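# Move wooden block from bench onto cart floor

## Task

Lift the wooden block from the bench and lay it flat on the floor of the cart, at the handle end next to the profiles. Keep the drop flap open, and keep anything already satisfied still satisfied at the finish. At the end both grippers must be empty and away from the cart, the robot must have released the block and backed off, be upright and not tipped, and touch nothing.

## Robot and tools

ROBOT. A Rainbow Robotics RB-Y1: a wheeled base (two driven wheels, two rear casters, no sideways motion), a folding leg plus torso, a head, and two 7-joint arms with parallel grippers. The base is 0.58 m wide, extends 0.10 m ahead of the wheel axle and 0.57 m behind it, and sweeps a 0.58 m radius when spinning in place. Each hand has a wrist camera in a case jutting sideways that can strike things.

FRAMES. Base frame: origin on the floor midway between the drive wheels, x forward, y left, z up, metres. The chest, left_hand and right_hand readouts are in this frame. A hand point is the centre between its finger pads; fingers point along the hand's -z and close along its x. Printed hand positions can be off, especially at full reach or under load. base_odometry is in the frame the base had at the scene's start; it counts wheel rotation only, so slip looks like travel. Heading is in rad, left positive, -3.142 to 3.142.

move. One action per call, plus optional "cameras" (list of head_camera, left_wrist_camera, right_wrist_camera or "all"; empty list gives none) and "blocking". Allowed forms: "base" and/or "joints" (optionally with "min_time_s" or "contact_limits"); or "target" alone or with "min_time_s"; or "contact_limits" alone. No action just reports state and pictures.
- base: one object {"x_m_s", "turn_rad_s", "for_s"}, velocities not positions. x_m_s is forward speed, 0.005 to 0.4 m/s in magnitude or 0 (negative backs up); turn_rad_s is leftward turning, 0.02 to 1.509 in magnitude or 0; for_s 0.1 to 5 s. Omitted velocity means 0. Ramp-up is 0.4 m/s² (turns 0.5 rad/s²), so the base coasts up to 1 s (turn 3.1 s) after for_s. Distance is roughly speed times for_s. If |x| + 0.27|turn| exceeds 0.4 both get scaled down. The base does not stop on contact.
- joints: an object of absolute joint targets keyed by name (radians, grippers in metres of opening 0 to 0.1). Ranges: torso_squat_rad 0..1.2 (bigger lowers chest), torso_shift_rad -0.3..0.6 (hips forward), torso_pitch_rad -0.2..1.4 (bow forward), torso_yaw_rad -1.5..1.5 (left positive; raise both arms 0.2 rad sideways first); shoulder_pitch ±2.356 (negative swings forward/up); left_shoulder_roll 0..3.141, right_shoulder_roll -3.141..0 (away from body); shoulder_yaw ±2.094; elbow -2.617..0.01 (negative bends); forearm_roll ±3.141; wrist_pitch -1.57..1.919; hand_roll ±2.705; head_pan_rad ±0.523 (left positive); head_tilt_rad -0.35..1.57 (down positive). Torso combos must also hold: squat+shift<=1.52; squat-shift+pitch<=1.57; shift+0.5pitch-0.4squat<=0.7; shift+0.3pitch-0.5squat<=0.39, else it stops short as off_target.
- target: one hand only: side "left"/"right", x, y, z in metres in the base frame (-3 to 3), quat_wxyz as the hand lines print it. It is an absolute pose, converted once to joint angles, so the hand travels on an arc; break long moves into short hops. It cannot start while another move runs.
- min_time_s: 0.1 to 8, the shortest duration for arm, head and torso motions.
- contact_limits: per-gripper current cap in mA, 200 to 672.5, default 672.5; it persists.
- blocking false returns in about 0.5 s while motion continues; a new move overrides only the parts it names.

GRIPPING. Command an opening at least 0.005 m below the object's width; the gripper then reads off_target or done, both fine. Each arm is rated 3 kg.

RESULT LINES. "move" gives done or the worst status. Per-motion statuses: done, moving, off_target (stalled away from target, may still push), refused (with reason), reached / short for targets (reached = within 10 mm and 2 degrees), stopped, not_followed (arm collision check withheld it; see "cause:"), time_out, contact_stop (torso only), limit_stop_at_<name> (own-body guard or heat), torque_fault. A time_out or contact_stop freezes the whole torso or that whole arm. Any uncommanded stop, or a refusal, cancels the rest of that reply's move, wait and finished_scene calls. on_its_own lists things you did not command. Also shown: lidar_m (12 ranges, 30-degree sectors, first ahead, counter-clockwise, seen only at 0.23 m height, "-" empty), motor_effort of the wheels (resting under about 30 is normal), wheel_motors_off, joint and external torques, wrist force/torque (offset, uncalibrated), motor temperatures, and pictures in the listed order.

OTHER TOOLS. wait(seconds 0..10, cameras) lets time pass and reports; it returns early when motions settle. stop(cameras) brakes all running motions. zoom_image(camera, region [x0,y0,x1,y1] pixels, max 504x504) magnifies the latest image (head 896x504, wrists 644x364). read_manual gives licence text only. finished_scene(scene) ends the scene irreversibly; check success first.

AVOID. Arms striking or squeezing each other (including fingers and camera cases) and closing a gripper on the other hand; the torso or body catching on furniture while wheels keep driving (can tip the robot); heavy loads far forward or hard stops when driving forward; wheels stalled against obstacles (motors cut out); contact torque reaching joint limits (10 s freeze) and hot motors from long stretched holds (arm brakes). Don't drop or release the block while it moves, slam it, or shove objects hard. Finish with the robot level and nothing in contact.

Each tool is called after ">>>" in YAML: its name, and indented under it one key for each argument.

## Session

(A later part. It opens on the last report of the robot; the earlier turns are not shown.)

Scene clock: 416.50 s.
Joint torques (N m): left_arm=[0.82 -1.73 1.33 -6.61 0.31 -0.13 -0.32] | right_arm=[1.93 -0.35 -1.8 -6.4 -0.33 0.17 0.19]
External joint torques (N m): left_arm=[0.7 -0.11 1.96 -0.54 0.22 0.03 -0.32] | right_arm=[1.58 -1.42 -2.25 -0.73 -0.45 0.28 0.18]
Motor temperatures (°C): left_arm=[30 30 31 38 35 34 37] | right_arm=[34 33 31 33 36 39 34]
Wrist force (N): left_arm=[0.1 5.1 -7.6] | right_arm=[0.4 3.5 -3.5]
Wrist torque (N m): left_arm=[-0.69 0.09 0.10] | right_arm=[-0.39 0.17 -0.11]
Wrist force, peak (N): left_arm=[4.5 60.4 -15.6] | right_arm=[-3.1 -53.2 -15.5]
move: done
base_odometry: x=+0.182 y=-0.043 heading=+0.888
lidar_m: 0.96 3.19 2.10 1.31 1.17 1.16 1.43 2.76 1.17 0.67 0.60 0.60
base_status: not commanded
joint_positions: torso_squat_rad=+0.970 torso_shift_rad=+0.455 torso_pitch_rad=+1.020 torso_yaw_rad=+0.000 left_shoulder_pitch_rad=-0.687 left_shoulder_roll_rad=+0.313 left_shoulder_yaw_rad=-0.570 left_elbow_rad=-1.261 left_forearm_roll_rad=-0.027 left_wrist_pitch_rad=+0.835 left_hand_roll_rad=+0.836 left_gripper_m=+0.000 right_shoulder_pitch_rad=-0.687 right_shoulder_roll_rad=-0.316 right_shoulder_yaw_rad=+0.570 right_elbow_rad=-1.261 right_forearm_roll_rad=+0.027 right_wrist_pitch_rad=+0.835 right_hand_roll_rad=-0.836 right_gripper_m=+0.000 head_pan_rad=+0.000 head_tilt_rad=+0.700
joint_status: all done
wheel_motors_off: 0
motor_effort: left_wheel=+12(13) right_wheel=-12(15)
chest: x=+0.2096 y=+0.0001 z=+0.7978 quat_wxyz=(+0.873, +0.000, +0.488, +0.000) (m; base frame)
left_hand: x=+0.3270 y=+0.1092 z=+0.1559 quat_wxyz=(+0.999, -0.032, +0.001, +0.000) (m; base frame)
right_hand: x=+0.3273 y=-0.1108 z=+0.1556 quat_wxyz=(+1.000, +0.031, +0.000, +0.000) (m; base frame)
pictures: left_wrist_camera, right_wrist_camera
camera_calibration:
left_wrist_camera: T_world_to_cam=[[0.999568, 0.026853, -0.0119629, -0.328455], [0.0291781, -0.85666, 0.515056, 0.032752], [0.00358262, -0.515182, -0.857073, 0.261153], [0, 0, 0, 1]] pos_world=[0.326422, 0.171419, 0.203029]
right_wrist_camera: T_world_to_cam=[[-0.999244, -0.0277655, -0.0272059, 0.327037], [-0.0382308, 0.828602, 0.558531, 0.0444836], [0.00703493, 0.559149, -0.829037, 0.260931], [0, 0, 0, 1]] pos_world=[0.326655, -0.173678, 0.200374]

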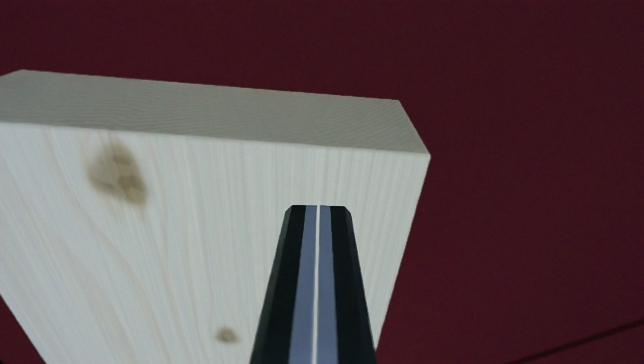

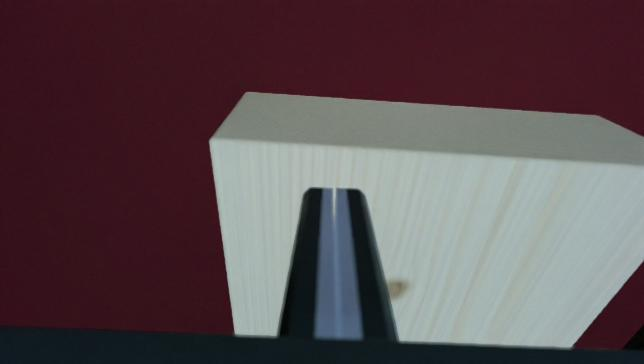

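>>> move:
  base: {"x_m_s":-0.4,"for_s":1.0}
  cameras: []

>>> move:
  target: {"side":"left","x":0.478,"y":0.111,"z":0.344,"quat_wxyz":[0.9987,-0.051,0,0]}
  cameras: []

>>> move:
  target: {"side":"left","x":0.428,"y":0.111,"z":0.28,"quat_wxyz":[0.9987,-0.051,0,0]}
  cameras: []

>>> move:
  target: {"side":"left","x":0.378,"y":0.111,"z":0.217,"quat_wxyz":[0.9987,-0.051,0,0]}
  cameras: []

>>> move:
  target: {"side":"left","x":0.328,"y":0.111,"z":0.155,"quat_wxyz":[0.9987,-0.051,0,0]}
  cameras: []

>>> move:
  target: {"side":"left","x":0.303,"y":0.111,"z":0.123,"quat_wxyz":[0.9987,-0.051,0,0]}
  cameras: []

>>> move:
  target: {"side":"left","x":0.278,"y":0.111,"z":0.092,"quat_wxyz":[0.9987,-0.051,0,0]}
  cameras: ["head_camera"]

>>> move:
  target: {"side":"left","x":0.278,"y":0.165,"z":0.092,"quat_wxyz":[0.9987,-0.051,0,0]}
  cameras: []

Scene clock: 433.53 s.
Joint torques (N m): left_arm=[-0.45 -1.82 0.6 -5.99 0.22 -0.25 -0.21] | right_arm=[0.31 -0.02 -1.13 -5.99 -0.25 0.07 0.15]
External joint torques (N m): left_arm=[-0.58 -0.2 1.22 0.09 0.13 -0.09 -0.21] | right_arm=[-0.05 -1.09 -1.59 -0.32 -0.37 0.17 0.15]
Motor temperatures (°C): left_arm=[30 29 31 37 34 33 37] | right_arm=[34 32 31 32 36 38 34]
Wrist force (N): left_arm=[-0.5 4.7 -8.5] | right_arm=[0.2 3.5 -3.9]
Wrist torque (N m): left_arm=[-0.67 0.01 0.12] | right_arm=[-0.43 0.13 -0.07]
Wrist force, peak (N): left_arm=[0.3 5.4 -8.7] | right_arm=[-0.1 3.8 -4.5]
move: done
base_odometry: x=-0.070 y=-0.354 heading=+0.889
lidar_m: 1.38 3.86 1.64 1.01 0.90 0.91 1.10 2.15 2.94 0.96 0.86 0.88
base_status: done (sent for 1 of 1 s)
joint_positions: torso_squat_rad=+0.970 torso_shift_rad=+0.455 torso_pitch_rad=+1.020 torso_yaw_rad=+0.000 left_shoulder_pitch_rad=-0.687 left_shoulder_roll_rad=+0.313 left_shoulder_yaw_rad=-0.570 left_elbow_rad=-1.261 left_forearm_roll_rad=-0.027 left_wrist_pitch_rad=+0.835 left_hand_roll_rad=+0.836 left_gripper_m=+0.000 right_shoulder_pitch_rad=-0.687 right_shoulder_roll_rad=-0.316 right_shoulder_yaw_rad=+0.570 right_elbow_rad=-1.261 right_forearm_roll_rad=+0.027 right_wrist_pitch_rad=+0.835 right_hand_roll_rad=-0.836 right_gripper_m=+0.000 head_pan_rad=+0.000 head_tilt_rad=+0.700
joint_status: not commanded
wheel_motors_off: 0
motor_effort: left_wheel=+12(30) right_wheel=-13(38)
chest: x=+0.2095 y=+0.0001 z=+0.7979 quat_wxyz=(+0.873, +0.000, +0.488, +0.000) (m; base frame)
left_hand: x=+0.3269 y=+0.1093 z=+0.1559 quat_wxyz=(+0.999, -0.032, +0.001, +0.000) (m; base frame)
right_hand: x=+0.3272 y=-0.1110 z=+0.1557 quat_wxyz=(+1.000, +0.031, +0.000, +0.000) (m; base frame)
pictures: none
No camera images: "cameras" was empty.

Scene clock: 434.90 s.
Joint torques (N m): left_arm=[-5.12 0.33 2.95 -8.01 0.15 -0.75 -0.14] | right_arm=[0.86 0.58 -1.34 -5.96 -0.07 0.01 0.17]
External joint torques (N m): left_arm=[1.23 -1.11 0.65 0.81 -0.02 -0.55 -0.14] | right_arm=[0.5 -0.48 -1.79 -0.29 -0.19 0.12 0.17]
Motor temperatures (°C): left_arm=[30 29 31 37 34 33 37] | right_arm=[34 32 31 32 36 38 34]
Wrist force (N): left_arm=[0.0 5.2 -7.6] | right_arm=[0.4 3.2 -4.0]
Wrist torque (N m): left_arm=[-0.76 0.10 0.09] | right_arm=[-0.39 0.14 -0.07]
Wrist force, peak (N): left_arm=[-1.7 5.3 -8.9] | right_arm=[0.0 3.9 -4.2]
move: done
base_odometry: x=-0.070 y=-0.354 heading=+0.889
lidar_m: 1.36 3.88 1.64 1.00 0.91 0.90 1.11 2.15 2.96 0.96 0.86 0.87
base_status: not commanded
joint_positions: torso_squat_rad=+0.970 torso_shift_rad=+0.455 torso_pitch_rad=+1.020 torso_yaw_rad=+0.000 left_shoulder_pitch_rad=-0.862 left_shoulder_roll_rad=+0.484 left_shoulder_yaw_rad=-0.359 left_elbow_rad=-1.980 left_forearm_roll_rad=+0.304 left_wrist_pitch_rad=+1.621 left_hand_roll_rad=+0.722 left_gripper_m=+0.000 right_shoulder_pitch_rad=-0.687 right_shoulder_roll_rad=-0.316 right_shoulder_yaw_rad=+0.570 right_elbow_rad=-1.261 right_forearm_roll_rad=+0.027 right_wrist_pitch_rad=+0.835 right_hand_roll_rad=-0.836 right_gripper_m=+0.000 head_pan_rad=+0.000 head_tilt_rad=+0.700
joint_status: all done
wheel_motors_off: 0
motor_effort: left_wheel=+12(16) right_wheel=-14(15)
chest: x=+0.2095 y=+0.0001 z=+0.7979 quat_wxyz=(+0.873, +0.000, +0.488, +0.000) (m; base frame)
left_hand: x=+0.4781 y=+0.1110 z=+0.3441 quat_wxyz=(+0.999, -0.051, +0.000, +0.000) (m; base frame)
left_hand_status: reached (checked arc, planned for 1.1 s): 0 mm and 0.0 deg off.
right_hand: x=+0.3272 y=-0.1110 z=+0.1557 quat_wxyz=(+1.000, +0.031, +0.000, +0.000) (m; base frame)
pictures: none
No camera images: "cameras" was empty.

Scene clock: 435.70 s.
Joint torques (N m): left_arm=[-4.48 -0.54 2.02 -8.68 0.17 -0.19 0.06] | right_arm=[0.52 0.49 -1.13 -5.83 -0.1 0.09 0.28]
External joint torques (N m): left_arm=[-0.92 -1.17 0.73 -0.04 -0.01 0.01 0.06] | right_arm=[0.16 -0.58 -1.58 -0.16 -0.22 0.19 0.28]
Motor temperatures (°C): left_arm=[30 29 31 37 34 33 37] | right_arm=[34 32 31 32 36 38 34]
Wrist force (N): left_arm=[0.1 4.3 -8.0] | right_arm=[0.1 3.0 -3.9]
Wrist torque (N m): left_arm=[-0.59 0.04 0.09] | right_arm=[-0.36 0.13 -0.09]
Wrist force, peak (N): left_arm=[-1.1 5.6 -9.1] | right_arm=[-0.2 3.6 -4.2]
move: done
base_odometry: x=-0.070 y=-0.354 heading=+0.889
lidar_m: 1.35 3.89 1.64 1.02 0.91 0.91 1.11 2.16 2.95 0.96 0.85 0.87
base_status: not commanded
joint_positions: torso_squat_rad=+0.970 torso_shift_rad=+0.455 torso_pitch_rad=+1.020 torso_yaw_rad=+0.000 left_shoulder_pitch_rad=-0.733 left_shoulder_roll_rad=+0.457 left_shoulder_yaw_rad=-0.441 left_elbow_rad=-1.836 left_forearm_roll_rad=+0.201 left_wrist_pitch_rad=+1.361 left_hand_roll_rad=+0.724 left_gripper_m=+0.000 right_shoulder_pitch_rad=-0.687 right_shoulder_roll_rad=-0.316 right_shoulder_yaw_rad=+0.570 right_elbow_rad=-1.261 right_forearm_roll_rad=+0.027 right_wrist_pitch_rad=+0.835 right_hand_roll_rad=-0.836 right_gripper_m=+0.000 head_pan_rad=+0.000 head_tilt_rad=+0.700
joint_status: all done
wheel_motors_off: 0
motor_effort: left_wheel=+13(13) right_wheel=-13(16)
chest: x=+0.2095 y=+0.0001 z=+0.7979 quat_wxyz=(+0.873, +0.000, +0.488, +0.000) (m; base frame)
left_hand: x=+0.4279 y=+0.1111 z=+0.2801 quat_wxyz=(+0.999, -0.051, +0.000, +0.000) (m; base frame)
left_hand_status: reached (checked arc, planned for 0.5 s): 0 mm and 0.0 deg off.
right_hand: x=+0.3272 y=-0.1110 z=+0.1557 quat_wxyz=(+1.000, +0.031, +0.000, +0.000) (m; base frame)
pictures: none
No camera images: "cameras" was empty.

Scene clock: 436.57 s.
Joint torques (N m): left_arm=[-1.75 -0.96 0.61 -7.74 0.08 -0.22 0.16] | right_arm=[0.42 0.5 -1.45 -5.67 -0.03 -0.09 0.21]
External joint torques (N m): left_arm=[-0.4 -0.77 0.32 -0.02 -0.07 -0.02 0.16] | right_arm=[0.06 -0.56 -1.9 0 -0.14 0.01 0.21]
Motor temperatures (°C): left_arm=[30 29 31 37 34 33 37] | right_arm=[34 32 31 32 35 38 34]
Wrist force (N): left_arm=[0.1 5.7 -8.0] | right_arm=[0.4 3.3 -4.0]
Wrist torque (N m): left_arm=[-0.77 0.10 0.14] | right_arm=[-0.39 0.14 -0.07]
Wrist force, peak (N): left_arm=[-0.5 6.1 -8.4] | right_arm=[-0.1 4.0 -3.9]
move: done
base_odometry: x=-0.070 y=-0.354 heading=+0.889
lidar_m: 1.35 3.88 1.62 1.00 0.90 0.92 1.11 2.17 2.95 0.95 0.86 0.87
base_status: not commanded
joint_positions: torso_squat_rad=+0.970 torso_shift_rad=+0.455 torso_pitch_rad=+1.020 torso_yaw_rad=+0.000 left_shoulder_pitch_rad=-0.669 left_shoulder_roll_rad=+0.408 left_shoulder_yaw_rad=-0.505 left_elbow_rad=-1.604 left_forearm_roll_rad=+0.112 left_wrist_pitch_rad=+1.089 left_hand_roll_rad=+0.741 left_gripper_m=+0.000 right_shoulder_pitch_rad=-0.687 right_shoulder_roll_rad=-0.316 right_shoulder_yaw_rad=+0.570 right_elbow_rad=-1.261 right_forearm_roll_rad=+0.027 right_wrist_pitch_rad=+0.835 right_hand_roll_rad=-0.836 right_gripper_m=+0.000 head_pan_rad=+0.000 head_tilt_rad=+0.700
joint_status: all done
wheel_motors_off: 0
motor_effort: left_wheel=+13(14) right_wheel=-13(16)
chest: x=+0.2095 y=+0.0001 z=+0.7979 quat_wxyz=(+0.873, +0.000, +0.488, +0.000) (m; base frame)
left_hand: x=+0.3779 y=+0.1111 z=+0.2172 quat_wxyz=(+0.999, -0.051, +0.000, +0.000) (m; base frame)
left_hand_status: reached (checked arc, planned for 0.6 s): 0 mm and 0.0 deg off.
right_hand: x=+0.3273 y=-0.1110 z=+0.1557 quat_wxyz=(+1.000, +0.031, +0.000, +0.000) (m; base frame)
pictures: none
No camera images: "cameras" was empty.

Scene clock: 437.57 s.
Joint torques (N m): left_arm=[-0.61 -1.89 -0.36 -5.75 -0.03 -0.19 0.05] | right_arm=[0.49 0.73 -1.4 -5.75 -0.11 -0.13 0.19]
External joint torques (N m): left_arm=[-0.87 -0.68 0.15 0.29 -0.15 0.02 0.05] | right_arm=[0.13 -0.33 -1.85 -0.08 -0.23 -0.03 0.19]
Motor temperatures (°C): left_arm=[30 29 31 37 34 33 37] | right_arm=[34 32 31 32 35 37 34]
Wrist force (N): left_arm=[-0.2 5.1 -7.7] | right_arm=[0.4 3.3 -3.9]
Wrist torque (N m): left_arm=[-0.72 0.08 0.12] | right_arm=[-0.39 0.17 -0.09]
Wrist force, peak (N): left_arm=[-1.4 6.4 -9.0] | right_arm=[-0.2 3.4 -4.5]
move: done
base_odometry: x=-0.070 y=-0.354 heading=+0.889
lidar_m: 1.36 3.88 1.64 1.01 0.91 0.90 1.12 2.15 2.96 0.96 0.85 0.88
base_status: not commanded
joint_positions: torso_squat_rad=+0.970 torso_shift_rad=+0.455 torso_pitch_rad=+1.020 torso_yaw_rad=+0.000 left_shoulder_pitch_rad=-0.676 left_shoulder_roll_rad=+0.328 left_shoulder_yaw_rad=-0.551 left_elbow_rad=-1.264 left_forearm_roll_rad=+0.028 left_wrist_pitch_rad=+0.792 left_hand_roll_rad=+0.783 left_gripper_m=+0.000 right_shoulder_pitch_rad=-0.687 right_shoulder_roll_rad=-0.316 right_shoulder_yaw_rad=+0.570 right_elbow_rad=-1.261 right_forearm_roll_rad=+0.027 right_wrist_pitch_rad=+0.835 right_hand_roll_rad=-0.836 right_gripper_m=+0.000 head_pan_rad=+0.000 head_tilt_rad=+0.700
joint_status: all done
wheel_motors_off: 0
motor_effort: left_wheel=+12(14) right_wheel=-13(15)
chest: x=+0.2095 y=+0.0001 z=+0.7979 quat_wxyz=(+0.873, +0.000, +0.488, +0.000) (m; base frame)
left_hand: x=+0.3279 y=+0.1110 z=+0.1550 quat_wxyz=(+0.999, -0.051, +0.000, +0.000) (m; base frame)
left_hand_status: reached (checked arc, planned for 0.7 s): 0 mm and 0.0 deg off.
right_hand: x=+0.3273 y=-0.1110 z=+0.1557 quat_wxyz=(+1.000, +0.031, +0.000, +0.000) (m; base frame)
pictures: none
No camera images: "cameras" was empty.

Scene clock: 438.47 s.
Joint torques (N m): left_arm=[-0.03 -2.64 -0.78 -4.25 -0.08 -0.3 0.14] | right_arm=[0.32 0.82 -0.97 -5.71 -0.21 -0.02 0.29]
External joint torques (N m): left_arm=[-0.75 -0.69 -0.05 0.51 -0.17 -0.08 0.14] | right_arm=[-0.04 -0.24 -1.42 -0.04 -0.33 0.08 0.29]
Motor temperatures (°C): left_arm=[30 29 31 37 34 33 37] | right_arm=[34 32 31 32 35 37 34]
Wrist force (N): left_arm=[0.3 5.1 -7.6] | right_arm=[0.3 3.8 -4.0]
Wrist torque (N m): left_arm=[-0.70 0.09 0.07] | right_arm=[-0.45 0.17 -0.10]
Wrist force, peak (N): left_arm=[-0.7 5.6 -8.8] | right_arm=[0.1 3.4 -4.5]
move: done
base_odometry: x=-0.070 y=-0.354 heading=+0.889
lidar_m: 1.38 3.89 1.63 1.01 0.90 0.92 1.12 2.16 2.94 0.96 0.85 0.87
base_status: not commanded
joint_positions: torso_squat_rad=+0.970 torso_shift_rad=+0.455 torso_pitch_rad=+1.020 torso_yaw_rad=+0.000 left_shoulder_pitch_rad=-0.721 left_shoulder_roll_rad=+0.265 left_shoulder_yaw_rad=-0.563 left_elbow_rad=-1.015 left_forearm_roll_rad=-0.022 left_wrist_pitch_rad=+0.614 left_hand_roll_rad=+0.822 left_gripper_m=+0.000 right_shoulder_pitch_rad=-0.687 right_shoulder_roll_rad=-0.316 right_shoulder_yaw_rad=+0.570 right_elbow_rad=-1.261 right_forearm_roll_rad=+0.027 right_wrist_pitch_rad=+0.835 right_hand_roll_rad=-0.836 right_gripper_m=+0.000 head_pan_rad=+0.000 head_tilt_rad=+0.700
joint_status: all done
wheel_motors_off: 0
motor_effort: left_wheel=+12(14) right_wheel=-14(15)
chest: x=+0.2095 y=+0.0000 z=+0.7979 quat_wxyz=(+0.873, +0.000, +0.488, +0.000) (m; base frame)
left_hand: x=+0.3030 y=+0.1110 z=+0.1233 quat_wxyz=(+0.999, -0.051, +0.000, +0.000) (m; base frame)
left_hand_status: reached (checked arc, planned for 0.6 s): 0 mm and 0.0 deg off.
right_hand: x=+0.3273 y=-0.1110 z=+0.1557 quat_wxyz=(+1.000, +0.031, +0.000, +0.000) (m; base frame)
pictures: none
No camera images: "cameras" was empty.

Scene clock: 439.63 s.
Joint torques (N m): left_arm=[0.46 -3.42 -0.36 -2.18 -0.21 -0.23 0.15] | right_arm=[0.33 0.76 -1.25 -5.82 -0.18 0.09 0.13]
External joint torques (N m): left_arm=[-0.19 -0.38 0.32 0.65 -0.27 -0.01 0.15] | right_arm=[-0.02 -0.3 -1.7 -0.15 -0.3 0.19 0.13]
Motor temperatures (°C): left_arm=[30 29 31 37 34 33 37] | right_arm=[34 31 31 32 35 37 34]
Wrist force (N): left_arm=[0.6 4.8 -7.7] | right_arm=[0.6 3.2 -4.2]
Wrist torque (N m): left_arm=[-0.65 0.19 0.11] | right_arm=[-0.41 0.18 -0.08]
Wrist force, peak (N): left_arm=[-1.4 6.6 -8.1] | right_arm=[-0.3 3.9 -4.1]
move: done
base_odometry: x=-0.070 y=-0.354 heading=+0.889
lidar_m: 1.36 3.88 1.63 1.01 0.90 0.91 1.12 2.14 2.94 0.97 0.85 0.87
base_status: not commanded
joint_positions: torso_squat_rad=+0.970 torso_shift_rad=+0.455 torso_pitch_rad=+1.020 torso_yaw_rad=+0.000 left_shoulder_pitch_rad=-0.825 left_shoulder_roll_rad=+0.169 left_shoulder_yaw_rad=-0.563 left_elbow_rad=-0.637 left_forearm_roll_rad=-0.113 left_wrist_pitch_rad=+0.377 left_hand_roll_rad=+0.912 left_gripper_m=+0.000 right_shoulder_pitch_rad=-0.687 right_shoulder_roll_rad=-0.316 right_shoulder_yaw_rad=+0.570 right_elbow_rad=-1.261 right_forearm_roll_rad=+0.027 right_wrist_pitch_rad=+0.835 right_hand_roll_rad=-0.836 right_gripper_m=+0.000 head_pan_rad=+0.000 head_tilt_rad=+0.700
joint_status: all done
wheel_motors_off: 0
motor_effort: left_wheel=+12(15) right_wheel=-13(16)
chest: x=+0.2095 y=+0.0001 z=+0.7979 quat_wxyz=(+0.873, +0.000, +0.488, +0.000) (m; base frame)
left_hand: x=+0.2780 y=+0.1110 z=+0.0927 quat_wxyz=(+0.999, -0.051, +0.000, +0.000) (m; base frame)
left_hand_status: reached (checked arc, planned for 0.7 s): 1 mm and 0.0 deg off.
right_hand: x=+0.3273 y=-0.1111 z=+0.1557 quat_wxyz=(+1.000, +0.031, +0.000, +0.000) (m; base frame)
pictures: head_camera
camera_calibration:
head_camera: T_world_to_cam=[[-0.0275865, -0.999502, -0.0153504, 0.023485], [-0.995418, 0.0260608, 0.0920028, 0.360031], [-0.0915569, 0.0178181, -0.99564, 0.860998], [0, 0, 0, 1]] pos_world=[0.437859, -0.00125082, 0.824482]

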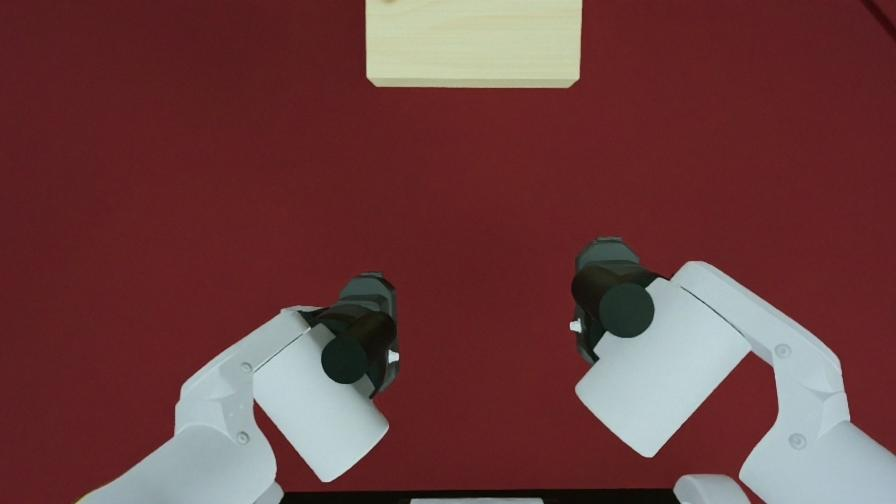

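Scene clock: 440.40 s.
Joint torques (N m): left_arm=[1.48 -1.51 -0.66 -2.9 -0.34 -0.73 0.02] | right_arm=[0.95 0.63 -0.91 -5.8 -0.27 -0.09 0.22]
External joint torques (N m): left_arm=[-0.2 -1.45 -0.4 -0.27 -0.39 -0.52 0.02] | right_arm=[0.6 -0.43 -1.36 -0.13 -0.38 0.01 0.22]
Motor temperatures (°C): left_arm=[30 29 31 37 34 33 37] | right_arm=[34 31 31 32 35 37 34]
Wrist force (N): left_arm=[0.4 5.4 -7.9] | right_arm=[0.0 3.9 -3.8]
Wrist torque (N m): left_arm=[-0.75 0.11 0.07] | right_arm=[-0.47 0.10 -0.07]
Wrist force, peak (N): left_arm=[0.7 6.4 -8.3] | right_arm=[0.0 3.9 -3.8]
move: done
base_odometry: x=-0.070 y=-0.354 heading=+0.889
lidar_m: 1.36 3.89 1.62 1.01 0.90 0.90 1.10 2.15 2.95 0.98 0.86 0.88
base_status: not commanded
joint_positions: torso_squat_rad=+0.970 torso_shift_rad=+0.455 torso_pitch_rad=+1.020 torso_yaw_rad=+0.000 left_shoulder_pitch_rad=-0.771 left_shoulder_roll_rad=+0.304 left_shoulder_yaw_rad=-0.601 left_elbow_rad=-0.725 left_forearm_roll_rad=+0.077 left_wrist_pitch_rad=+0.346 left_hand_roll_rad=+0.792 left_gripper_m=+0.000 right_shoulder_pitch_rad=-0.687 right_shoulder_roll_rad=-0.316 right_shoulder_yaw_rad=+0.570 right_elbow_rad=-1.261 right_forearm_roll_rad=+0.027 right_wrist_pitch_rad=+0.835 right_hand_roll_rad=-0.836 right_gripper_m=+0.000 head_pan_rad=+0.000 head_tilt_rad=+0.700
joint_status: all done
wheel_motors_off: 0
motor_effort: left_wheel=+12(14) right_wheel=-14(16)
chest: x=+0.2095 y=+0.0001 z=+0.7979 quat_wxyz=(+0.873, +0.000, +0.488, +0.000) (m; base frame)
left_hand: x=+0.2779 y=+0.1652 z=+0.0919 quat_wxyz=(+0.999, -0.051, +0.000, +0.000) (m; base frame)
left_hand_status: reached (checked arc, planned for 0.4 s): 0 mm and 0.1 deg off.
right_hand: x=+0.3273 y=-0.1110 z=+0.1557 quat_wxyz=(+1.000, +0.031, +0.000, +0.000) (m; base frame)
pictures: none
No camera images: "cameras" was empty.

>>> move:
  base: {"x_m_s":0.3,"for_s":1.367}
  joints: {"right_shoulder_pitch_rad":-0.771,"right_shoulder_roll_rad":-0.36,"right_shoulder_yaw_rad":0.601,"right_elbow_rad":-0.725,"right_forearm_roll_rad":-0.077,"right_wrist_pitch_rad":0.346,"right_hand_roll_rad":-0.792,"left_shoulder_roll_rad":0.36}
  cameras: ["head_camera"]

>>> move:
  joints: {"torso_squat_rad":1.033,"torso_shift_rad":0.485}
  cameras: []

>>> move:
  joints: {"left_shoulder_pitch_rad":-0.825,"left_shoulder_roll_rad":0.169,"left_shoulder_yaw_rad":-0.563,"left_elbow_rad":-0.637,"left_forearm_roll_rad":-0.113,"left_wrist_pitch_rad":0.377,"left_hand_roll_rad":0.912,"right_shoulder_pitch_rad":-0.825,"right_shoulder_roll_rad":-0.171,"right_shoulder_yaw_rad":0.563,"right_elbow_rad":-0.637,"right_forearm_roll_rad":0.113,"right_wrist_pitch_rad":0.377,"right_hand_roll_rad":-0.912}
  min_time_s: 2.5
  cameras: ["left_wrist_camera","right_wrist_camera"]

>>> move:
  joints: {"torso_squat_rad":0.97,"torso_shift_rad":0.455}
  min_time_s: 1.5
  cameras: ["right_wrist_camera"]

>>> move:
  joints: {"left_shoulder_pitch_rad":-0.721,"left_shoulder_roll_rad":0.265,"left_shoulder_yaw_rad":-0.563,"left_elbow_rad":-1.015,"left_forearm_roll_rad":-0.022,"left_wrist_pitch_rad":0.614,"left_hand_roll_rad":0.822,"right_shoulder_pitch_rad":-0.721,"right_shoulder_roll_rad":-0.267,"right_shoulder_yaw_rad":0.563,"right_elbow_rad":-1.015,"right_forearm_roll_rad":0.022,"right_wrist_pitch_rad":0.614,"right_hand_roll_rad":-0.822}
  min_time_s: 2.5
  cameras: ["left_wrist_camera","right_wrist_camera"]

Scene clock: 448.87 s.
Joint torques (N m): left_arm=[2.02 0.22 0.34 -2.26 -0.1 -0.59 0.06] | right_arm=[2.75 -1.48 0.01 -2 -0.04 0.05 0.06]
External joint torques (N m): left_arm=[0.28 -1.16 0.29 0.05 -0.12 -0.44 0.06] | right_arm=[0.93 0.29 0.16 0.07 -0.11 0.15 0.06]
Motor temperatures (°C): left_arm=[30 29 31 37 34 33 37] | right_arm=[34 31 31 32 35 37 34]
Wrist force (N): left_arm=[0.0 4.9 -8.4] | right_arm=[0.3 3.4 -4.0]
Wrist torque (N m): left_arm=[-0.71 0.11 0.10] | right_arm=[-0.37 0.12 -0.08]
Wrist force, peak (N): left_arm=[0.1 7.7 -8.1] | right_arm=[-1.0 4.3 -4.0]
move: done
base_odometry: x=+0.188 y=-0.035 heading=+0.890
lidar_m: 0.95 3.19 2.10 1.31 1.17 1.18 1.44 2.78 1.14 0.66 0.60 0.62
base_status: done (sent for 1.37 of 1.37 s)
joint_positions: torso_squat_rad=+0.970 torso_shift_rad=+0.455 torso_pitch_rad=+1.020 torso_yaw_rad=+0.000 left_shoulder_pitch_rad=-0.772 left_shoulder_roll_rad=+0.360 left_shoulder_yaw_rad=-0.601 left_elbow_rad=-0.725 left_forearm_roll_rad=+0.077 left_wrist_pitch_rad=+0.346 left_hand_roll_rad=+0.792 left_gripper_m=+0.000 right_shoulder_pitch_rad=-0.771 right_shoulder_roll_rad=-0.360 right_shoulder_yaw_rad=+0.601 right_elbow_rad=-0.725 right_forearm_roll_rad=-0.077 right_wrist_pitch_rad=+0.346 right_hand_roll_rad=-0.792 right_gripper_m=+0.000 head_pan_rad=+0.000 head_tilt_rad=+0.700
joint_status: all done
wheel_motors_off: 0
motor_effort: left_wheel=+11(35) right_wheel=-14(27)
chest: x=+0.2096 y=+0.0001 z=+0.7979 quat_wxyz=(+0.873, +0.000, +0.488, +0.000) (m; base frame)
left_hand: x=+0.2875 y=+0.2043 z=+0.0901 quat_wxyz=(+1.000, -0.024, -0.007, -0.008) (m; base frame)
right_hand: x=+0.2871 y=-0.2045 z=+0.0901 quat_wxyz=(+1.000, +0.024, -0.006, +0.007) (m; base frame)
pictures: head_camera
camera_calibration:
head_camera: T_world_to_cam=[[-0.027589, -0.999502, -0.0153443, 0.0234837], [-0.995399, 0.0260603, 0.0922008, 0.359959], [-0.091755, 0.0178174, -0.995622, 0.86108], [0, 0, 0, 1]] pos_world=[0.43796, -0.00125082, 0.824482]

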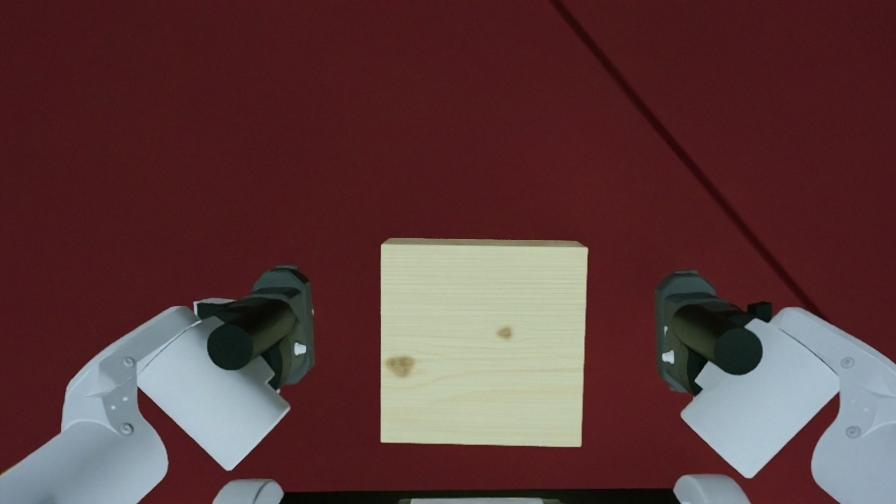

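Scene clock: 449.80 s.
Joint torques (N m): left_arm=[1.73 0.3 0.66 -2.45 -0.18 -0.48 0.03] | right_arm=[2.39 -1.64 0.01 -1.86 0.02 0.1 -0.01]
External joint torques (N m): left_arm=[-0.01 -1.08 0.61 -0.14 -0.21 -0.33 0.03] | right_arm=[0.56 0.13 0.16 0.21 -0.05 0.2 -0.01]
Motor temperatures (°C): left_arm=[30 29 31 36 34 33 37] | right_arm=[34 31 31 32 35 37 34]
Wrist force (N): left_arm=[-0.2 4.8 -8.8] | right_arm=[-0.6 3.1 -4.6]
Wrist torque (N m): left_arm=[-0.72 0.05 0.11] | right_arm=[-0.39 0.09 -0.07]
Wrist force, peak (N): left_arm=[0.1 5.4 -8.7] | right_arm=[0.2 3.5 -4.5]
move: done
base_odometry: x=+0.188 y=-0.035 heading=+0.890
lidar_m: 0.95 3.20 2.10 1.30 1.17 1.17 1.43 2.78 1.15 0.68 0.60 0.62
base_status: not commanded
joint_positions: torso_squat_rad=+1.033 torso_shift_rad=+0.485 torso_pitch_rad=+1.020 torso_yaw_rad=+0.000 left_shoulder_pitch_rad=-0.772 left_shoulder_roll_rad=+0.360 left_shoulder_yaw_rad=-0.601 left_elbow_rad=-0.725 left_forearm_roll_rad=+0.077 left_wrist_pitch_rad=+0.346 left_hand_roll_rad=+0.792 left_gripper_m=+0.000 right_shoulder_pitch_rad=-0.771 right_shoulder_roll_rad=-0.360 right_shoulder_yaw_rad=+0.601 right_elbow_rad=-0.725 right_forearm_roll_rad=-0.077 right_wrist_pitch_rad=+0.346 right_hand_roll_rad=-0.792 right_gripper_m=+0.000 head_pan_rad=+0.000 head_tilt_rad=+0.700
joint_status: all done
wheel_motors_off: 0
motor_effort: left_wheel=+11(13) right_wheel=-11(14)
chest: x=+0.2029 y=+0.0001 z=+0.7597 quat_wxyz=(+0.873, +0.000, +0.488, +0.000) (m; base frame)
left_hand: x=+0.2807 y=+0.2043 z=+0.0519 quat_wxyz=(+1.000, -0.024, -0.007, -0.008) (m; base frame)
right_hand: x=+0.2804 y=-0.2045 z=+0.0519 quat_wxyz=(+1.000, +0.024, -0.006, +0.007) (m; base frame)
pictures: none
No camera images: "cameras" was empty.

Scene clock: 452.60 s.
Joint torques (N m): left_arm=[-8.64 -40.46 -8.55 -16.81 3.09 -9.4 0.46] | right_arm=[-9.38 39.79 5.33 -16.39 -2.1 -8 0.05]
External joint torques (N m): left_arm=[-9.37 -37.73 -7.93 -14.08 3.04 -9.2 0.47] | right_arm=[-10.17 37.52 4.8 -13.87 -2.16 -7.86 0.05]
Motor temperatures (°C): left_arm=[30 29 31 36 34 33 37] | right_arm=[34 31 31 32 35 37 34]
Wrist force (N): left_arm=[4.7 62.1 27.6] | right_arm=[0.1 -46.7 24.0]
Wrist torque (N m): left_arm=[-2.25 0.32 -0.19] | right_arm=[1.03 -0.08 -0.40]
Wrist force, peak (N): left_arm=[4.8 63.3 27.5] | right_arm=[0.4 -48.0 25.0]
move: done
base_odometry: x=+0.188 y=-0.035 heading=+0.890
lidar_m: 0.95 3.19 2.10 1.32 1.18 1.18 1.45 2.80 1.16 0.66 0.60 0.62
base_status: not commanded
joint_positions: torso_squat_rad=+1.033 torso_shift_rad=+0.485 torso_pitch_rad=+1.019 torso_yaw_rad=+0.000 left_shoulder_pitch_rad=-0.823 left_shoulder_roll_rad=+0.178 left_shoulder_yaw_rad=-0.561 left_elbow_rad=-0.633 left_forearm_roll_rad=-0.114 left_wrist_pitch_rad=+0.379 left_hand_roll_rad=+0.912 left_gripper_m=+0.000 right_shoulder_pitch_rad=-0.822 right_shoulder_roll_rad=-0.180 right_shoulder_yaw_rad=+0.562 right_elbow_rad=-0.633 right_forearm_roll_rad=+0.113 right_wrist_pitch_rad=+0.379 right_hand_roll_rad=-0.912 right_gripper_m=+0.000 head_pan_rad=+0.000 head_tilt_rad=+0.700
joint_status: all done
wheel_motors_off: 0
motor_effort: left_wheel=+10(12) right_wheel=-13(14)
chest: x=+0.2025 y=+0.0001 z=+0.7601 quat_wxyz=(+0.873, +0.000, +0.488, +0.000) (m; base frame)
left_hand: x=+0.2705 y=+0.1203 z=+0.0535 quat_wxyz=(+0.999, -0.044, +0.001, -0.001) (m; base frame)
right_hand: x=+0.2705 y=-0.1214 z=+0.0534 quat_wxyz=(+0.999, +0.043, +0.001, +0.001) (m; base frame)
pictures: left_wrist_camera, right_wrist_camera
camera_calibration:
left_wrist_camera: T_world_to_cam=[[0.999607, 0.0246246, -0.0133745, -0.273208], [0.0279581, -0.844112, 0.535437, 0.0943387], [0.00189535, -0.535601, -0.844469, 0.181566], [0, 0, 0, 1]] pos_world=[0.270119, 0.183607, 0.0991606]
right_wrist_camera: T_world_to_cam=[[-0.99923, -0.0287882, -0.0266613, 0.266978], [-0.0389139, 0.814164, 0.579329, 0.105548], [0.00502881, 0.579921, -0.814657, 0.184726], [0, 0, 0, 1]] pos_world=[0.269951, -0.185374, 0.0964593]

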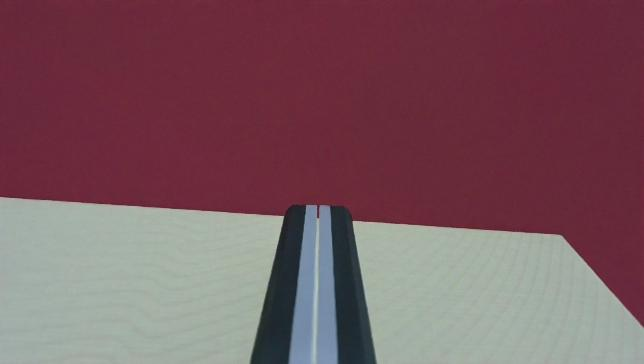

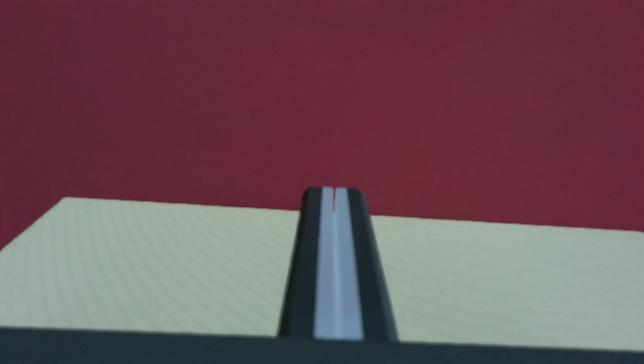

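Scene clock: 454.40 s.
Joint torques (N m): left_arm=[-8.88 -37.33 -8.38 -18.61 3.12 -9.36 0.48] | right_arm=[-9.41 39.79 5.64 -20.23 -2.23 -8.53 0.03]
External joint torques (N m): left_arm=[-9.67 -34.57 -7.74 -15.91 3.07 -9.17 0.48] | right_arm=[-10.26 37.51 5.1 -17.74 -2.29 -8.4 0.03]
Motor temperatures (°C): left_arm=[30 29 31 37 34 33 37] | right_arm=[34 31 31 32 35 37 34]
Wrist force (N): left_arm=[2.1 55.0 -14.2] | right_arm=[-1.3 -47.0 -13.0]
Wrist torque (N m): left_arm=[-1.48 0.08 -0.18] | right_arm=[0.48 -0.12 -0.29]
Wrist force, peak (N): left_arm=[5.2 61.8 25.2] | right_arm=[0.9 -47.1 22.8]
move: done
base_odometry: x=+0.188 y=-0.035 heading=+0.890
lidar_m: 0.95 3.19 2.10 1.29 1.18 1.18 1.44 2.79 1.15 0.67 0.60 0.63
base_status: not commanded
joint_positions: torso_squat_rad=+0.970 torso_shift_rad=+0.455 torso_pitch_rad=+1.021 torso_yaw_rad=+0.000 left_shoulder_pitch_rad=-0.823 left_shoulder_roll_rad=+0.177 left_shoulder_yaw_rad=-0.561 left_elbow_rad=-0.633 left_forearm_roll_rad=-0.114 left_wrist_pitch_rad=+0.379 left_hand_roll_rad=+0.912 left_gripper_m=+0.000 right_shoulder_pitch_rad=-0.822 right_shoulder_roll_rad=-0.180 right_shoulder_yaw_rad=+0.562 right_elbow_rad=-0.632 right_forearm_roll_rad=+0.114 right_wrist_pitch_rad=+0.379 right_hand_roll_rad=-0.912 right_gripper_m=+0.000 head_pan_rad=+0.000 head_tilt_rad=+0.700
joint_status: all done
wheel_motors_off: 0
motor_effort: left_wheel=+11(12) right_wheel=-11(14)
chest: x=+0.2097 y=+0.0001 z=+0.7977 quat_wxyz=(+0.873, +0.000, +0.488, +0.000) (m; base frame)
left_hand: x=+0.2762 y=+0.1198 z=+0.0911 quat_wxyz=(+0.999, -0.044, +0.002, -0.001) (m; base frame)
right_hand: x=+0.2762 y=-0.1218 z=+0.0908 quat_wxyz=(+0.999, +0.043, +0.002, +0.001) (m; base frame)
pictures: right_wrist_camera
camera_calibration:
right_wrist_camera: T_world_to_cam=[[-0.999293, -0.0289174, -0.0240287, 0.273394], [-0.0374902, 0.814697, 0.578674, 0.0840854], [0.00284238, 0.579166, -0.815205, 0.215967], [0, 0, 0, 1]] pos_world=[0.275739, -0.185679, 0.133968]

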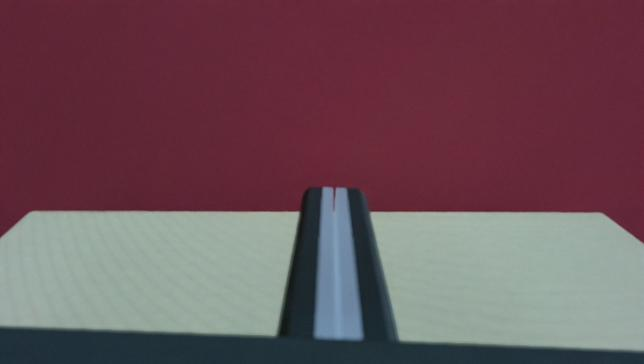

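Scene clock: 457.20 s.
Joint torques (N m): left_arm=[-7.79 -29.81 -11.23 -20.04 5.28 -8.63 -0.15] | right_arm=[-7.11 30.94 10.31 -21.06 -4.49 -7.98 0.54]
External joint torques (N m): left_arm=[-8.61 -28.08 -10.55 -15.38 5.19 -8.43 -0.15] | right_arm=[-8.09 29.73 9.78 -16.73 -4.56 -7.85 0.54]
Motor temperatures (°C): left_arm=[30 29 31 37 34 34 37] | right_arm=[34 32 31 32 35 38 34]
Wrist force (N): left_arm=[1.5 45.9 -15.1] | right_arm=[-1.3 -37.0 -10.4]
Wrist torque (N m): left_arm=[0.49 0.04 -0.14] | right_arm=[-1.51 0.08 -0.34]
Wrist force, peak (N): left_arm=[2.9 85.5 -10.4] | right_arm=[-3.0 -76.8 -9.6]
move: done
base_odometry: x=+0.188 y=-0.035 heading=+0.890
lidar_m: 0.94 3.20 2.11 1.32 1.16 1.17 1.45 2.79 1.15 0.66 0.59 0.61
base_status: not commanded
joint_positions: torso_squat_rad=+0.970 torso_shift_rad=+0.455 torso_pitch_rad=+1.020 torso_yaw_rad=+0.000 left_shoulder_pitch_rad=-0.719 left_shoulder_roll_rad=+0.272 left_shoulder_yaw_rad=-0.560 left_elbow_rad=-1.011 left_forearm_roll_rad=-0.023 left_wrist_pitch_rad=+0.616 left_hand_roll_rad=+0.822 left_gripper_m=+0.000 right_shoulder_pitch_rad=-0.719 right_shoulder_roll_rad=-0.274 right_shoulder_yaw_rad=+0.560 right_elbow_rad=-1.011 right_forearm_roll_rad=+0.023 right_wrist_pitch_rad=+0.616 right_hand_roll_rad=-0.822 right_gripper_m=+0.000 head_pan_rad=+0.000 head_tilt_rad=+0.700
joint_status: all done
wheel_motors_off: 0
motor_effort: left_wheel=+11(13) right_wheel=-11(12)
chest: x=+0.2096 y=+0.0001 z=+0.7978 quat_wxyz=(+0.873, +0.000, +0.488, +0.000) (m; base frame)
left_hand: x=+0.3017 y=+0.1181 z=+0.1218 quat_wxyz=(+0.999, -0.045, +0.002, +0.000) (m; base frame)
right_hand: x=+0.3019 y=-0.1197 z=+0.1215 quat_wxyz=(+0.999, +0.044, +0.002, +0.000) (m; base frame)
pictures: left_wrist_camera, right_wrist_camera
camera_calibration:
left_wrist_camera: T_world_to_cam=[[0.999535, 0.0266363, -0.014875, -0.303527], [0.030457, -0.842932, 0.537157, 0.0539711], [0.00176926, -0.53736, -0.843351, 0.238063], [0, 0, 0, 1]] pos_world=[0.301321, 0.181504, 0.167265]
right_wrist_camera: T_world_to_cam=[[-0.99932, -0.0267937, -0.0253151, 0.300381], [-0.0365136, 0.813642, 0.580218, 0.0650384], [0.00505125, 0.580748, -0.814068, 0.239164], [0, 0, 0, 1]] pos_world=[0.301343, -0.183763, 0.164563]

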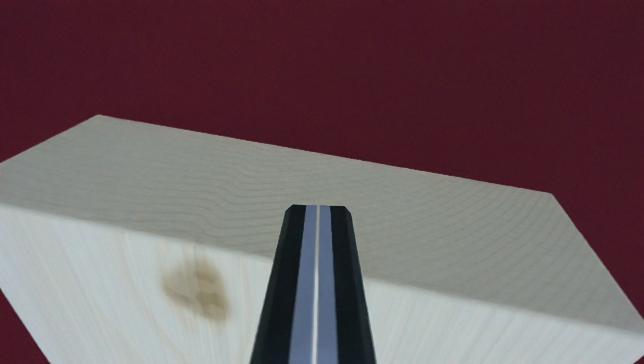

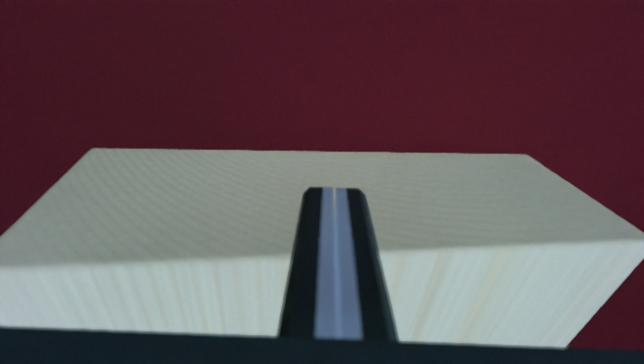

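>>> move:
  joints: {"left_shoulder_pitch_rad":-0.825,"left_shoulder_roll_rad":0.169,"left_shoulder_yaw_rad":-0.563,"left_elbow_rad":-0.637,"left_forearm_roll_rad":-0.113,"left_wrist_pitch_rad":0.377,"left_hand_roll_rad":0.912,"right_shoulder_pitch_rad":-0.825,"right_shoulder_roll_rad":-0.171,"right_shoulder_yaw_rad":0.563,"right_elbow_rad":-0.637,"right_forearm_roll_rad":0.113,"right_wrist_pitch_rad":0.377,"right_hand_roll_rad":-0.912}
  min_time_s: 3
  cameras: []

>>> move:
  joints: {"torso_squat_rad":1.033,"torso_shift_rad":0.485}
  min_time_s: 1.5
  cameras: ["left_wrist_camera","right_wrist_camera"]

Scene clock: 471.17 s.
Joint torques (N m): left_arm=[-16.13 -30.46 -3.72 -19.54 1.74 -11.29 0.75] | right_arm=[-17.49 30.74 1.95 -19.39 -0.93 -9.56 -0.2]
External joint torques (N m): left_arm=[-16.95 -27.66 -3.07 -16.83 1.69 -11.09 0.75] | right_arm=[-18.37 28.41 1.4 -16.9 -0.98 -9.43 -0.2]
Motor temperatures (°C): left_arm=[30 29 31 38 34 35 37] | right_arm=[34 32 31 33 36 39 34]
Wrist force (N): left_arm=[-11.6 47.5 16.9] | right_arm=[-13.6 -36.0 19.3]
Wrist torque (N m): left_arm=[0.00 0.36 -0.32] | right_arm=[-0.70 0.18 -0.17]
Wrist force, peak (N): left_arm=[3.2 84.9 -11.1] | right_arm=[-1.8 -76.6 -7.2]
move: done
base_odometry: x=+0.188 y=-0.035 heading=+0.890
lidar_m: 0.95 3.20 2.09 1.32 1.18 1.18 1.43 2.79 1.14 0.66 0.60 0.61
base_status: not commanded
joint_positions: torso_squat_rad=+0.970 torso_shift_rad=+0.455 torso_pitch_rad=+1.020 torso_yaw_rad=+0.000 left_shoulder_pitch_rad=-0.821 left_shoulder_roll_rad=+0.176 left_shoulder_yaw_rad=-0.562 left_elbow_rad=-0.633 left_forearm_roll_rad=-0.113 left_wrist_pitch_rad=+0.380 left_hand_roll_rad=+0.912 left_gripper_m=+0.000 right_shoulder_pitch_rad=-0.820 right_shoulder_roll_rad=-0.178 right_shoulder_yaw_rad=+0.562 right_elbow_rad=-0.633 right_forearm_roll_rad=+0.113 right_wrist_pitch_rad=+0.379 right_hand_roll_rad=-0.912 right_gripper_m=+0.000 head_pan_rad=+0.000 head_tilt_rad=+0.700
joint_status: all done
wheel_motors_off: 0
motor_effort: left_wheel=+13(14) right_wheel=-10(14)
chest: x=+0.2094 y=+0.0001 z=+0.7980 quat_wxyz=(+0.873, +0.000, +0.488, +0.000) (m; base frame)
left_hand: x=+0.2746 y=+0.1190 z=+0.0916 quat_wxyz=(+0.999, -0.045, +0.003, -0.001) (m; base frame)
right_hand: x=+0.2746 y=-0.1204 z=+0.0914 quat_wxyz=(+0.999, +0.044, +0.003, +0.001) (m; base frame)
pictures: none
No camera images: "cameras" was empty.

Scene clock: 472.97 s.
Joint torques (N m): left_arm=[-6.75 -38.84 -8.46 -16.62 3.3 -9.54 0.51] | right_arm=[-11.48 39.14 5.8 -18.67 -2.26 -9.09 0]
External joint torques (N m): left_arm=[-7.47 -36.1 -7.84 -13.89 3.25 -9.34 0.52] | right_arm=[-12.28 36.88 5.27 -16.17 -2.32 -8.95 0]
Motor temperatures (°C): left_arm=[30 29 31 38 34 35 37] | right_arm=[34 33 31 33 36 39 34]
Wrist force (N): left_arm=[8.3 59.5 25.7] | right_arm=[0.0 -51.5 26.1]
Wrist torque (N m): left_arm=[-2.07 0.43 -0.15] | right_arm=[1.13 0.01 -0.41]
Wrist force, peak (N): left_arm=[7.4 60.6 29.9] | right_arm=[-0.6 -51.9 34.3]
move: done
base_odometry: x=+0.188 y=-0.035 heading=+0.890
lidar_m: 0.96 3.20 2.11 1.32 1.17 1.18 1.43 2.79 1.15 0.68 0.60 0.61
base_status: not commanded
joint_positions: torso_squat_rad=+1.033 torso_shift_rad=+0.484 torso_pitch_rad=+1.018 torso_yaw_rad=+0.000 left_shoulder_pitch_rad=-0.823 left_shoulder_roll_rad=+0.178 left_shoulder_yaw_rad=-0.561 left_elbow_rad=-0.633 left_forearm_roll_rad=-0.114 left_wrist_pitch_rad=+0.379 left_hand_roll_rad=+0.912 left_gripper_m=+0.000 right_shoulder_pitch_rad=-0.822 right_shoulder_roll_rad=-0.180 right_shoulder_yaw_rad=+0.562 right_elbow_rad=-0.633 right_forearm_roll_rad=+0.114 right_wrist_pitch_rad=+0.379 right_hand_roll_rad=-0.912 right_gripper_m=+0.000 head_pan_rad=+0.000 head_tilt_rad=+0.700
joint_status: all done
wheel_motors_off: 0
motor_effort: left_wheel=+11(17) right_wheel=-12(13)
chest: x=+0.2024 y=+0.0001 z=+0.7602 quat_wxyz=(+0.873, +0.000, +0.487, +0.000) (m; base frame)
left_hand: x=+0.2709 y=+0.1198 z=+0.0537 quat_wxyz=(+0.999, -0.044, +0.001, -0.001) (m; base frame)
right_hand: x=+0.2701 y=-0.1217 z=+0.0534 quat_wxyz=(+0.999, +0.043, +0.001, +0.001) (m; base frame)
pictures: left_wrist_camera, right_wrist_camera
camera_calibration:
left_wrist_camera: T_world_to_cam=[[0.999617, 0.0246093, -0.0126701, -0.273665], [0.0275663, -0.843772, 0.535994, 0.0938708], [0.00249976, -0.536138, -0.844127, 0.181421], [0, 0, 0, 1]] pos_world=[0.270519, 0.183207, 0.0993608]
right_wrist_camera: T_world_to_cam=[[-0.999252, -0.028682, -0.0259446, 0.266528], [-0.0384086, 0.814583, 0.578774, 0.105633], [0.00453364, 0.579337, -0.815075, 0.184995], [0, 0, 0, 1]] pos_world=[0.269548, -0.185577, 0.096562]

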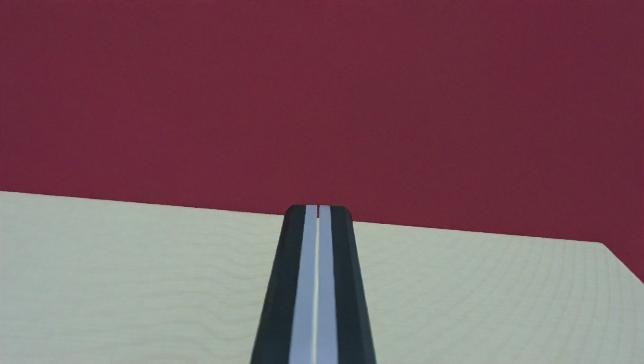

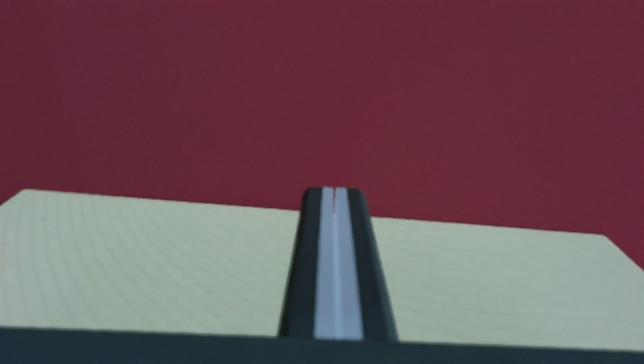

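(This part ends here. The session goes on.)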